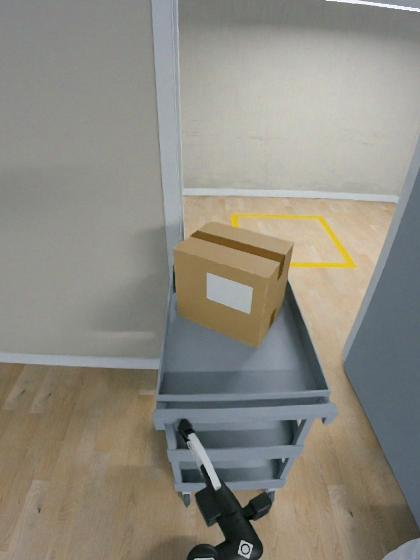

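Emit:
zoom_image(
  camera="r2_head_camera",
  region=[130, 200, 370, 520],
)

Scaled by 1.575 from the camera's 420x560 image, which has a finer 1200x1600 frame.

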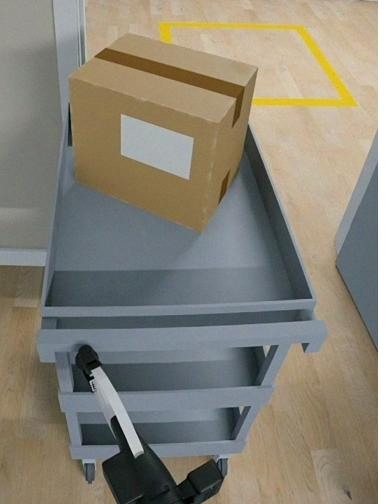

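Emit:
zoom_image(
  camera="r2_head_camera",
  region=[140, 180, 240, 310],
)

Emit:
zoom_image(
  camera="r2_head_camera",
  region=[100, 300, 220, 460],
)

Scaled by 3.877 from the camera's 420x560 image, which has a finer 1200x1600 frame.

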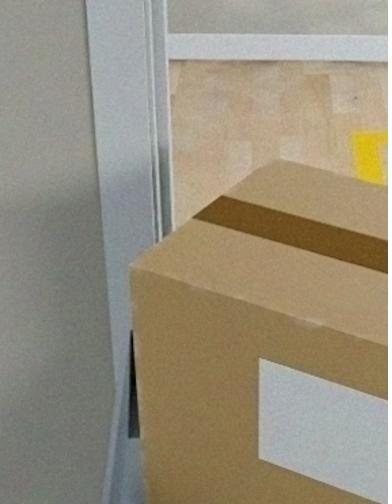

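Scaled by 3.150 from the camera's 420x560 image, which has a finer 1200x1600 frame.

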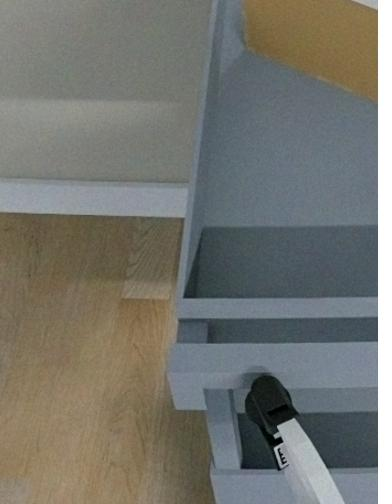

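Emit:
move(
  blocking=false,
  cameras=[],
  r2={"joints": {"gripper_m": 0.09}},
)

Emit:
wait(
  seconds=2,
  cameras=["r2_head_camera"],
)

Scene clock: 2296.70 s.
move: r2 moving
r1.base_odometry: x=-1.877 y=+1.625 heading=+2.898
r1.turned_by_wheels: +0.000
r1.turned_by_imu: +0.000
r1.base_tilt: forward=-1.5 right=+1.3
r1.lidar_m: 4.59 2.77 2.00 1.90 1.69 0.25 0.35 0.70 0.63 0.60 0.65 3.93
r1.base_status: not commanded
r1.joint_positions: lift_m=+0.127 arm_m=+0.000 wrist_yaw_rad=+3.092 wrist_pitch_rad=+0.002 wrist_roll_rad=+0.000 gripper_m=+0.056
r1.joint_status: not commanded
r1.measured_speeds: translate_m=+0.000 strafe_m=+0.000 rotate_rad=+0.000 lift_m=+0.000 arm_m=+0.000 wrist_yaw_rad=+0.000 wrist_pitch_rad=+0.000 wrist_roll_rad=+0.000
r1.motor_effort: lift_m=+20(20) arm_m=+4(4) wheel_0=-6(6) wheel_1=+5(5) wheel_2=+3(3)
r1.servo_current: wrist_yaw_rad=52(72) wrist_pitch_rad=46(46) wrist_roll_rad=46(78) gripper_m=39(52)
r1.contact_limits: strafe_m 0.7
r1.hand_pose: x=-0.1128 y=+0.1017 z=+0.3046 quat_wxyz=(+0.025, -0.001, +0.000, +1.000) (m; r1's base frame)
r1.wrist_depth_mm: 136 137 - 293 - - - / 108 138 - 296 - - - / 112 138 243 293 - - - / 133 150 - 297 - - - / 144 - - 298 - - - / 1098 1229 194 296 189 1138 1118 / 854 759 759 156 750 778 809
r2.base_odometry: x=-1.146 y=-2.957 heading=-2.063
r2.turned_by_wheels: +0.000
r2.turned_by_imu: +0.000
r2.base_tilt: forward=-0.6 right=+0.1
r2.lidar_m: 0.48 1.37 1.91 1.98 2.11 3.01 - 3.77 2.81 0.61 0.69 0.49
r2.base_status: not commanded
r2.joint_positions: lift_m=+0.680 arm_m=+0.000 wrist_yaw_rad=+0.410 wrist_pitch_rad=+0.001 wrist_roll_rad=+1.570 gripper_m=+0.005
r2.joint_status: gripper_m moving
r2.measured_speeds: translate_m=+0.000 strafe_m=+0.000 rotate_rad=+0.000 lift_m=+0.000 arm_m=+0.000 wrist_yaw_rad=+0.000 wrist_pitch_rad=+0.000 wrist_roll_rad=+0.000
r2.motor_effort: lift_m=+18(18) arm_m=+4(5) wheel_0=+5(6) wheel_1=+4(4) wheel_2=-6(6)
r2.servo_current: wrist_yaw_rad=46(52) wrist_pitch_rad=52(52) wrist_roll_rad=52(52) gripper_m=72(85)
r2.contact_limits: translate_m 0.4
r2.hand_pose: x=+0.4702 y=+0.0349 z=+0.8580 quat_wxyz=(+0.693, +0.692, +0.144, +0.144) (m; r2's base frame)
r2.wrist_depth_mm: - - 477 177 229 759 - / - - 554 189 244 820 - / - - 634 255 262 - - / - - - 221 281 - 480 / - - - 229 309 324 325 / - - 185 195 175 1366 1205 / - - - - - - 1205
pictures: none
No camera images: "cameras" was empty.

Scene clock: 2298.00 s.
earlier move: r2 done
r1.base_odometry: x=-1.877 y=+1.625 heading=+2.898
r1.turned_by_wheels: +0.000
r1.turned_by_imu: +0.000
r1.base_tilt: forward=-1.6 right=+1.3
r1.lidar_m: 4.60 2.75 2.00 1.91 1.70 0.25 0.36 0.69 0.64 0.58 0.63 3.97
r1.base_status: not commanded
r1.joint_positions: lift_m=+0.127 arm_m=+0.000 wrist_yaw_rad=+3.092 wrist_pitch_rad=+0.002 wrist_roll_rad=+0.000 gripper_m=+0.056
r1.joint_status: not commanded
r1.measured_speeds: translate_m=+0.000 strafe_m=+0.000 rotate_rad=+0.000 lift_m=+0.000 arm_m=+0.000 wrist_yaw_rad=+0.000 wrist_pitch_rad=+0.000 wrist_roll_rad=+0.000
r1.motor_effort: lift_m=+20(20) arm_m=+4(4) wheel_0=-6(7) wheel_1=+5(5) wheel_2=+3(3)
r1.servo_current: wrist_yaw_rad=46(72) wrist_pitch_rad=39(46) wrist_roll_rad=39(78) gripper_m=39(52)
r1.contact_limits: strafe_m 0.7
r1.hand_pose: x=-0.1128 y=+0.1017 z=+0.3046 quat_wxyz=(+0.025, -0.001, +0.000, +1.000) (m; r1's base frame)
r1.wrist_depth_mm: 136 138 - 293 - - - / 108 138 - 296 - - - / 112 138 243 294 - - - / 133 150 - 293 - - - / 145 - - 296 - - - / 1078 1182 194 296 189 1138 1138 / 842 759 750 155 741 759 820
r2.base_odometry: x=-1.146 y=-2.957 heading=-2.063
r2.turned_by_wheels: +0.000
r2.turned_by_imu: +0.000
r2.base_tilt: forward=-0.6 right=+0.1
r2.lidar_m: 0.48 1.38 1.94 1.99 2.11 2.97 - 3.73 2.84 0.61 0.67 0.49
r2.base_status: not commanded
r2.joint_positions: lift_m=+0.680 arm_m=+0.000 wrist_yaw_rad=+0.410 wrist_pitch_rad=+0.001 wrist_roll_rad=+1.570 gripper_m=+0.090
r2.joint_status: all done
r2.measured_speeds: translate_m=+0.000 strafe_m=+0.000 rotate_rad=+0.000 lift_m=+0.000 arm_m=+0.000 wrist_yaw_rad=+0.000 wrist_pitch_rad=+0.000 wrist_roll_rad=+0.000
r2.motor_effort: lift_m=+18(18) arm_m=+4(5) wheel_0=+5(6) wheel_1=+4(4) wheel_2=-6(7)
r2.servo_current: wrist_yaw_rad=46(59) wrist_pitch_rad=33(52) wrist_roll_rad=39(59) gripper_m=52(104)
r2.contact_limits: translate_m 0.4
r2.hand_pose: x=+0.4702 y=+0.0349 z=+0.8580 quat_wxyz=(+0.693, +0.692, +0.144, +0.144) (m; r2's base frame)
r2.wrist_depth_mm: - - 477 180 233 768 - / - - 554 196 249 820 - / - - 634 258 266 - - / - - - 226 286 - 480 / - - - 245 306 325 330 / - - 190 257 187 1366 1182 / - - - - - - 1205
wait: 1.30 of 2 s (r2 has come to rest)
pictures: r2_head_camera
Images, in order (width x height): r2_head_camera 420x560.

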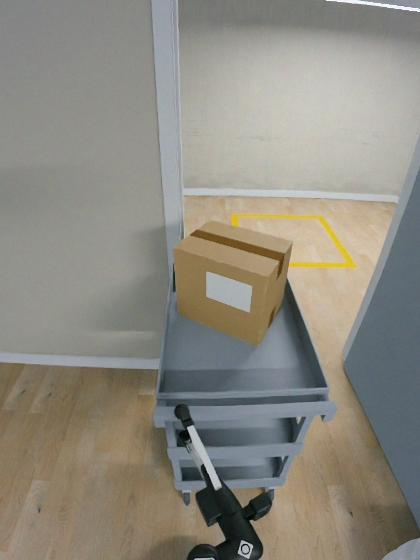

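Emit:
move(
  blocking=false,
  cameras=[],
  r2={"base": {"translate_m": -0.15}, "pace": "default"},
)

Emit:
wait(
  seconds=3,
  cameras=[],
)

Emit:
move(
  blocking=false,
  cameras=[],
  r2={"base": {"strafe_m": 0.39}, "joints": {"wrist_yaw_rad": -0.3, "gripper_m": 0.0}, "pace": "default"},
)

Emit:
wait(
  seconds=5,
  cameras=["r2_head_camera"],
)

Scene clock: 2303.83 s.
move: r2 moving
r1.base_odometry: x=-1.877 y=+1.625 heading=+2.898
r1.turned_by_wheels: +0.000
r1.turned_by_imu: +0.000
r1.base_tilt: forward=-1.6 right=+1.3
r1.lidar_m: 4.58 2.75 2.00 1.91 1.69 0.25 0.38 0.71 0.64 0.60 0.62 3.98
r1.base_status: not commanded
r1.joint_positions: lift_m=+0.127 arm_m=+0.000 wrist_yaw_rad=+3.092 wrist_pitch_rad=+0.002 wrist_roll_rad=+0.000 gripper_m=+0.056
r1.joint_status: not commanded
r1.measured_speeds: translate_m=+0.000 strafe_m=+0.000 rotate_rad=+0.000 lift_m=+0.000 arm_m=+0.000 wrist_yaw_rad=+0.000 wrist_pitch_rad=+0.000 wrist_roll_rad=+0.000
r1.motor_effort: lift_m=+20(20) arm_m=+4(4) wheel_0=-6(7) wheel_1=+5(5) wheel_2=+3(3)
r1.servo_current: wrist_yaw_rad=39(65) wrist_pitch_rad=39(46) wrist_roll_rad=46(65) gripper_m=39(46)
r1.contact_limits: strafe_m 0.7
r1.hand_pose: x=-0.1128 y=+0.1017 z=+0.3046 quat_wxyz=(+0.025, -0.001, +0.000, +1.000) (m; r1's base frame)
r1.wrist_depth_mm: 136 138 - 291 - - - / 108 138 - 294 - - - / 112 139 244 293 - - - / 133 150 - 296 - - - / 145 - - 297 - - - / 1078 1182 195 296 189 1160 1118 / 854 759 750 155 750 768 809
r2.base_odometry: x=-1.132 y=-2.930 heading=-2.063
r2.turned_by_wheels: +0.000
r2.turned_by_imu: +0.000
r2.base_tilt: forward=-0.7 right=+0.1
r2.lidar_m: 0.50 1.42 1.97 2.00 2.10 3.01 - 3.74 2.83 0.63 0.67 0.52
r2.base_status: translate_m moving
r2.joint_positions: lift_m=+0.680 arm_m=+0.000 wrist_yaw_rad=+0.410 wrist_pitch_rad=+0.001 wrist_roll_rad=+1.570 gripper_m=+0.090
r2.joint_status: not commanded
r2.measured_speeds: translate_m=-0.123 strafe_m=+0.001 rotate_rad=+0.005 lift_m=+0.000 arm_m=+0.000 wrist_yaw_rad=+0.000 wrist_pitch_rad=+0.000 wrist_roll_rad=+0.000
r2.motor_effort: lift_m=+18(18) arm_m=+4(5) wheel_0=-13(13) wheel_1=-7(9) wheel_2=+11(12)
r2.servo_current: wrist_yaw_rad=46(59) wrist_pitch_rad=39(52) wrist_roll_rad=52(52) gripper_m=52(52)
r2.hand_pose: x=+0.4702 y=+0.0349 z=+0.8580 quat_wxyz=(+0.693, +0.692, +0.144, +0.144) (m; r2's base frame)
r2.wrist_depth_mm: - - 500 252 258 820 - / - - 585 266 276 809 - / - - 647 236 291 - - / - - - 254 314 - 480 / - - - 276 338 353 359 / - - 190 289 187 1366 1205 / - - - - - 1499 1205
pictures: none
No camera images: "cameras" was empty.

Scene clock: 2305.17 s.
earlier move: r2 done
r1.base_odometry: x=-1.877 y=+1.625 heading=+2.898
r1.turned_by_wheels: +0.000
r1.turned_by_imu: +0.000
r1.base_tilt: forward=-1.5 right=+1.3
r1.lidar_m: 4.60 2.78 2.01 1.92 1.69 0.25 0.37 0.72 0.64 0.63 0.61 3.93
r1.base_status: not commanded
r1.joint_positions: lift_m=+0.127 arm_m=+0.000 wrist_yaw_rad=+3.092 wrist_pitch_rad=+0.002 wrist_roll_rad=+0.000 gripper_m=+0.056
r1.joint_status: not commanded
r1.measured_speeds: translate_m=+0.000 strafe_m=+0.000 rotate_rad=+0.000 lift_m=+0.000 arm_m=+0.000 wrist_yaw_rad=+0.000 wrist_pitch_rad=+0.000 wrist_roll_rad=+0.000
r1.motor_effort: lift_m=+20(20) arm_m=+4(4) wheel_0=-7(7) wheel_1=+5(5) wheel_2=+3(3)
r1.servo_current: wrist_yaw_rad=46(65) wrist_pitch_rad=46(46) wrist_roll_rad=46(72) gripper_m=39(46)
r1.contact_limits: strafe_m 0.7
r1.hand_pose: x=-0.1128 y=+0.1017 z=+0.3046 quat_wxyz=(+0.025, -0.001, +0.000, +1.000) (m; r1's base frame)
r1.wrist_depth_mm: 136 138 - 294 - - - / 108 138 - 296 - - - / 112 139 244 296 - - - / 133 150 - 294 - - - / 144 - - 297 - - - / 1078 1229 195 296 189 1138 1118 / 854 759 759 155 732 788 809
r2.base_odometry: x=-1.075 y=-2.825 heading=-2.063
r2.turned_by_wheels: +0.000
r2.turned_by_imu: +0.000
r2.base_tilt: forward=-0.7 right=+0.0
r2.lidar_m: 0.63 1.50 2.06 1.99 2.11 2.95 - 3.77 2.85 0.63 0.65 0.65
r2.base_status: done
r2.joint_positions: lift_m=+0.680 arm_m=+0.000 wrist_yaw_rad=+0.410 wrist_pitch_rad=+0.001 wrist_roll_rad=+1.570 gripper_m=+0.090
r2.joint_status: not commanded
r2.measured_speeds: translate_m=+0.000 strafe_m=+0.000 rotate_rad=+0.000 lift_m=+0.000 arm_m=+0.000 wrist_yaw_rad=+0.000 wrist_pitch_rad=+0.000 wrist_roll_rad=+0.000
r2.motor_effort: lift_m=+18(18) arm_m=+4(5) wheel_0=-4(13) wheel_1=-4(9) wheel_2=+4(13)
r2.servo_current: wrist_yaw_rad=46(59) wrist_pitch_rad=39(52) wrist_roll_rad=33(52) gripper_m=52(59)
r2.hand_pose: x=+0.4702 y=+0.0349 z=+0.8580 quat_wxyz=(+0.693, +0.692, +0.144, +0.144) (m; r2's base frame)
r2.wrist_depth_mm: - - 609 368 - - - / - - 715 397 976 - - / - - - 413 - - 427 / - - - 410 466 469 459 / - - - - - 1430 1205 / - - 190 - 187 1464 1205 / - - - - - 1618 1205
wait: 1.33 of 3 s (r2 has come to rest)
pictures: none
No camera images: "cameras" was empty.

Scene clock: 2305.67 s.
move: r2 moving
r1.base_odometry: x=-1.877 y=+1.625 heading=+2.898
r1.turned_by_wheels: +0.000
r1.turned_by_imu: +0.000
r1.base_tilt: forward=-1.5 right=+1.3
r1.lidar_m: 4.60 2.75 2.00 1.90 1.71 0.25 0.39 0.72 0.65 0.66 0.66 3.90
r1.base_status: not commanded
r1.joint_positions: lift_m=+0.127 arm_m=+0.000 wrist_yaw_rad=+3.092 wrist_pitch_rad=+0.002 wrist_roll_rad=+0.000 gripper_m=+0.056
r1.joint_status: not commanded
r1.measured_speeds: translate_m=+0.000 strafe_m=+0.000 rotate_rad=+0.000 lift_m=+0.000 arm_m=+0.000 wrist_yaw_rad=+0.000 wrist_pitch_rad=+0.000 wrist_roll_rad=+0.000
r1.motor_effort: lift_m=+20(20) arm_m=+4(4) wheel_0=-6(7) wheel_1=+5(5) wheel_2=+3(3)
r1.servo_current: wrist_yaw_rad=39(59) wrist_pitch_rad=46(46) wrist_roll_rad=46(52) gripper_m=39(46)
r1.contact_limits: strafe_m 0.7
r1.hand_pose: x=-0.1128 y=+0.1017 z=+0.3046 quat_wxyz=(+0.025, -0.001, +0.000, +1.000) (m; r1's base frame)
r1.wrist_depth_mm: 136 137 - 293 - - - / 108 138 - 297 - - - / 112 138 244 294 - - - / 133 150 - 296 - - - / 145 - - 297 - - - / 1098 1205 195 296 189 1160 1138 / 854 768 759 155 741 778 820
r2.base_odometry: x=-1.044 y=-2.842 heading=-2.064
r2.turned_by_wheels: +0.000
r2.turned_by_imu: +0.000
r2.base_tilt: forward=-0.7 right=+0.0
r2.lidar_m: 0.60 1.49 2.03 1.95 2.09 2.96 - 3.78 2.87 0.66 0.69 0.66
r2.base_status: strafe_m moving
r2.joint_positions: lift_m=+0.680 arm_m=+0.000 wrist_yaw_rad=-0.149 wrist_pitch_rad=+0.001 wrist_roll_rad=+1.570 gripper_m=+0.072
r2.joint_status: wrist_yaw_rad moving; gripper_m moving
r2.measured_speeds: translate_m=+0.001 strafe_m=+0.141 rotate_rad=-0.004 lift_m=+0.000 arm_m=+0.000 wrist_yaw_rad=-1.585 wrist_pitch_rad=+0.000 wrist_roll_rad=+0.000
r2.motor_effort: lift_m=+18(18) arm_m=+4(4) wheel_0=-12(12) wheel_1=+10(11) wheel_2=+0(3)
r2.servo_current: wrist_yaw_rad=39(124) wrist_pitch_rad=39(46) wrist_roll_rad=52(59) gripper_m=137(137)
r2.hand_pose: x=+0.4431 y=-0.1292 z=+0.8580 quat_wxyz=(+0.706, +0.705, -0.052, -0.053) (m; r2's base frame)
r2.wrist_depth_mm: - - - - - 1708 1118 / - - - 473 - 750 477 / - - - 473 - - 473 / - - 707 469 - - 469 / - - 778 469 - - 466 / - - 188 466 187 - 466 / - 127 - - - - 462
pictures: none
No camera images: "cameras" was empty.

Scene clock: 2307.80 s.
earlier move: r2 done
r1.base_odometry: x=-1.877 y=+1.625 heading=+2.898
r1.turned_by_wheels: +0.000
r1.turned_by_imu: +0.000
r1.base_tilt: forward=-1.6 right=+1.3
r1.lidar_m: 4.60 2.72 1.98 1.92 1.67 0.25 0.38 0.73 0.64 1.01 1.03 3.93
r1.base_status: not commanded
r1.joint_positions: lift_m=+0.127 arm_m=+0.000 wrist_yaw_rad=+3.092 wrist_pitch_rad=+0.002 wrist_roll_rad=+0.000 gripper_m=+0.056
r1.joint_status: not commanded
r1.measured_speeds: translate_m=+0.000 strafe_m=+0.000 rotate_rad=+0.000 lift_m=+0.000 arm_m=+0.000 wrist_yaw_rad=+0.000 wrist_pitch_rad=+0.000 wrist_roll_rad=+0.000
r1.motor_effort: lift_m=+20(20) arm_m=+4(5) wheel_0=-6(7) wheel_1=+5(5) wheel_2=+3(3)
r1.servo_current: wrist_yaw_rad=59(78) wrist_pitch_rad=39(52) wrist_roll_rad=46(65) gripper_m=39(46)
r1.contact_limits: strafe_m 0.7
r1.hand_pose: x=-0.1128 y=+0.1017 z=+0.3046 quat_wxyz=(+0.025, -0.001, +0.000, +1.000) (m; r1's base frame)
r1.wrist_depth_mm: 136 138 - 293 - - - / 108 138 - 294 - - - / 112 138 242 294 - - - / 133 150 - 294 - - - / 145 - - 296 - - - / 1098 1229 194 296 189 1182 1138 / 854 759 759 155 741 768 809
r2.base_odometry: x=-0.732 y=-3.010 heading=-2.063
r2.turned_by_wheels: +0.000
r2.turned_by_imu: +0.001
r2.base_tilt: forward=-0.6 right=+0.1
r2.lidar_m: 1.11 1.56 1.64 1.60 1.72 2.42 - 4.27 3.23 1.00 0.91 0.70
r2.base_status: done
r2.joint_positions: lift_m=+0.680 arm_m=+0.000 wrist_yaw_rad=-0.297 wrist_pitch_rad=+0.001 wrist_roll_rad=+1.570 gripper_m=+0.001
r2.joint_status: all done
r2.measured_speeds: translate_m=+0.000 strafe_m=+0.000 rotate_rad=+0.000 lift_m=+0.000 arm_m=+0.000 wrist_yaw_rad=+0.000 wrist_pitch_rad=+0.000 wrist_roll_rad=+0.000
r2.motor_effort: lift_m=+18(18) arm_m=+4(5) wheel_0=-1(12) wheel_1=+2(13) wheel_2=+0(3)
r2.servo_current: wrist_yaw_rad=46(124) wrist_pitch_rad=39(46) wrist_roll_rad=39(65) gripper_m=59(143)
r2.hand_pose: x=+0.4210 y=-0.1680 z=+0.8580 quat_wxyz=(+0.700, +0.699, -0.104, -0.105) (m; r2's base frame)
r2.wrist_depth_mm: - - - 591 - 597 1060 / - - - 569 - 574 574 / - - 842 549 - 549 544 / - - 866 574 535 530 530 / - - - 820 - - 1138 / - - 185 192 173 - 1138 / - - - - - - 1118
wait: 2.13 of 5 s (r2 has come to rest)
pictures: r2_head_camera
Images, in order (width x height): r2_head_camera 420x560.

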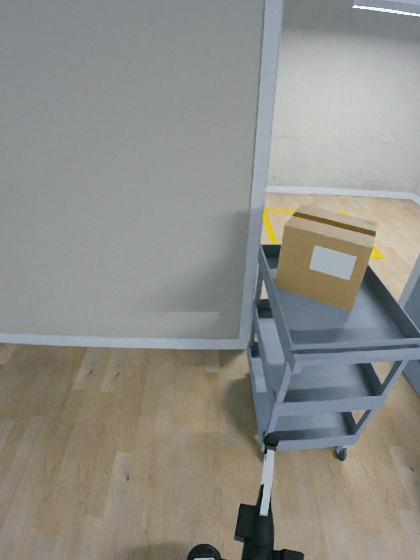

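Emit:
zoom_image(
  camera="r2_head_camera",
  region=[220, 190, 420, 470],
)

Scaled by 1.800 from the camera's 420x560 image, which has a finer 1200x1600 frame.

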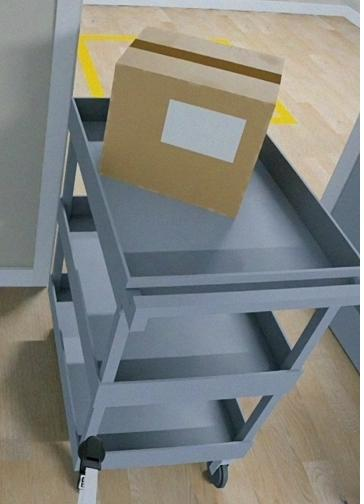

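Emit:
move(
  blocking=false,
  cameras=[],
  r2={"base": {"translate_m": 0.34}, "joints": {"arm_m": 0.3}, "contact_limits": {"translate_m": 0.3, "arm_m": 0.2}, "pace": "default"},
)

Emit:
wait(
  seconds=5,
  cameras=["r2_head_camera"],
)

Scene clock: 2336.40 s.
move: r2 moving
r1.base_odometry: x=-1.877 y=+1.625 heading=+2.898
r1.turned_by_wheels: +0.000
r1.turned_by_imu: +0.000
r1.base_tilt: forward=-1.5 right=+1.3
r1.lidar_m: 4.60 2.75 2.00 1.91 1.69 0.25 0.37 0.72 0.65 1.00 1.02 3.94
r1.base_status: not commanded
r1.joint_positions: lift_m=+0.127 arm_m=+0.000 wrist_yaw_rad=+3.092 wrist_pitch_rad=+0.002 wrist_roll_rad=+0.000 gripper_m=+0.056
r1.joint_status: not commanded
r1.measured_speeds: translate_m=+0.000 strafe_m=+0.000 rotate_rad=+0.000 lift_m=+0.000 arm_m=+0.000 wrist_yaw_rad=+0.000 wrist_pitch_rad=+0.000 wrist_roll_rad=+0.000
r1.motor_effort: lift_m=+20(20) arm_m=+4(4) wheel_0=-6(7) wheel_1=+5(5) wheel_2=+3(3)
r1.servo_current: wrist_yaw_rad=39(65) wrist_pitch_rad=39(46) wrist_roll_rad=59(65) gripper_m=33(39)
r1.contact_limits: strafe_m 0.7
r1.hand_pose: x=-0.1128 y=+0.1017 z=+0.3046 quat_wxyz=(+0.025, -0.001, +0.000, +1.000) (m; r1's base frame)
r1.wrist_depth_mm: 136 138 - 293 - - - / 108 138 - 294 - - - / 112 138 243 294 - - - / 133 150 - 294 - - - / 144 - - 297 - - - / 1078 1205 194 294 190 1118 1138 / 866 759 759 155 750 768 820
r2.base_odometry: x=-0.747 y=-3.037 heading=-2.063
r2.turned_by_wheels: +0.000
r2.turned_by_imu: +0.000
r2.base_tilt: forward=-0.7 right=+0.1
r2.lidar_m: 1.14 1.53 1.65 1.59 1.71 2.45 - 4.30 3.21 1.00 0.86 0.69
r2.base_status: translate_m moving
r2.joint_positions: lift_m=+0.680 arm_m=+0.050 wrist_yaw_rad=-0.297 wrist_pitch_rad=+0.001 wrist_roll_rad=+1.570 gripper_m=+0.001
r2.joint_status: arm_m moving
r2.measured_speeds: translate_m=+0.122 strafe_m=+0.000 rotate_rad=+0.004 lift_m=+0.000 arm_m=+0.195 wrist_yaw_rad=+0.000 wrist_pitch_rad=+0.000 wrist_roll_rad=+0.000
r2.motor_effort: lift_m=+18(18) arm_m=+7(11) wheel_0=+9(11) wheel_1=+8(8) wheel_2=-13(14)
r2.servo_current: wrist_yaw_rad=52(59) wrist_pitch_rad=46(46) wrist_roll_rad=52(59) gripper_m=59(65)
r2.contact_limits: arm_m 0.2; translate_m 0.3
r2.hand_pose: x=+0.4715 y=-0.1681 z=+0.8580 quat_wxyz=(+0.700, +0.699, -0.104, -0.105) (m; r2's base frame)
r2.wrist_depth_mm: - - - 517 - 768 512 / - - - 488 - - 492 / - - 778 469 1118 - 469 / - - 809 496 469 473 459 / - - - 809 - - 1138 / - - 185 191 173 - 1118 / - - - - - - 1078
pictures: none
No camera images: "cameras" was empty.

Scene clock: 2338.50 s.
earlier move: r2 done
r1.base_odometry: x=-1.877 y=+1.625 heading=+2.898
r1.turned_by_wheels: +0.000
r1.turned_by_imu: +0.000
r1.base_tilt: forward=-1.5 right=+1.3
r1.lidar_m: 4.61 2.78 2.01 1.91 1.67 0.25 0.39 0.70 0.66 0.99 2.90 3.95
r1.base_status: not commanded
r1.joint_positions: lift_m=+0.127 arm_m=+0.000 wrist_yaw_rad=+3.092 wrist_pitch_rad=+0.002 wrist_roll_rad=+0.000 gripper_m=+0.056
r1.joint_status: not commanded
r1.measured_speeds: translate_m=+0.000 strafe_m=+0.000 rotate_rad=+0.000 lift_m=+0.000 arm_m=+0.000 wrist_yaw_rad=+0.000 wrist_pitch_rad=+0.000 wrist_roll_rad=+0.000
r1.motor_effort: lift_m=+20(20) arm_m=+4(5) wheel_0=-6(7) wheel_1=+5(5) wheel_2=+3(3)
r1.servo_current: wrist_yaw_rad=46(72) wrist_pitch_rad=33(46) wrist_roll_rad=52(72) gripper_m=39(46)
r1.contact_limits: strafe_m 0.7
r1.hand_pose: x=-0.1128 y=+0.1017 z=+0.3046 quat_wxyz=(+0.025, -0.001, +0.000, +1.000) (m; r1's base frame)
r1.wrist_depth_mm: 136 138 - 293 - - - / 108 138 - 296 - - - / 112 138 244 294 - - - / 133 150 - 294 - - - / 145 - - 297 - - - / 1078 1205 195 296 189 1160 1118 / 854 759 759 156 741 778 820
r2.base_odometry: x=-0.892 y=-3.309 heading=-2.063
r2.turned_by_wheels: +0.000
r2.turned_by_imu: +0.001
r2.base_tilt: forward=-0.7 right=+0.1
r2.lidar_m: 1.10 1.18 1.64 1.60 1.69 2.41 - 4.27 1.13 1.01 0.44 0.40
r2.base_status: done
r2.joint_positions: lift_m=+0.680 arm_m=+0.300 wrist_yaw_rad=-0.297 wrist_pitch_rad=+0.001 wrist_roll_rad=+1.570 gripper_m=+0.001
r2.joint_status: all done
r2.measured_speeds: translate_m=+0.000 strafe_m=+0.000 rotate_rad=+0.000 lift_m=+0.000 arm_m=+0.000 wrist_yaw_rad=+0.000 wrist_pitch_rad=+0.000 wrist_roll_rad=+0.000
r2.motor_effort: lift_m=+18(18) arm_m=+7(13) wheel_0=+3(11) wheel_1=+2(9) wheel_2=-2(14)
r2.servo_current: wrist_yaw_rad=39(59) wrist_pitch_rad=39(46) wrist_roll_rad=46(59) gripper_m=59(65)
r2.contact_limits: arm_m 0.2; translate_m 0.3
r2.hand_pose: x=+0.7208 y=-0.1681 z=+0.8580 quat_wxyz=(+0.700, +0.699, -0.105, -0.105) (m; r2's base frame)
r2.wrist_depth_mm: 274 272 273 180 181 1537 - / 283 338 - 231 231 1661 521 / - - - 343 377 1708 504 / - - - 683 - - 466 / - - - - - - - / - - 185 191 173 - - / - - - - - - -
wait: 2.10 of 5 s (r2 has come to rest)
pictures: r2_head_camera
Images, in order (width x height): r2_head_camera 420x560.

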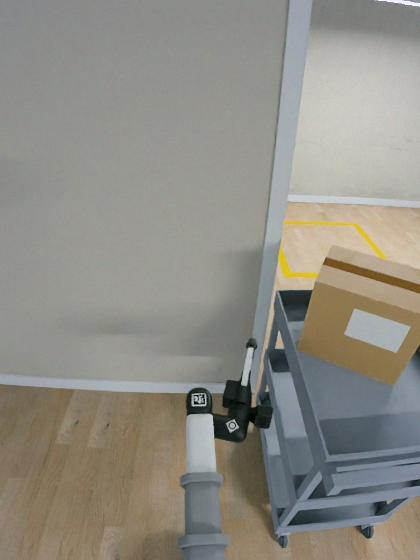

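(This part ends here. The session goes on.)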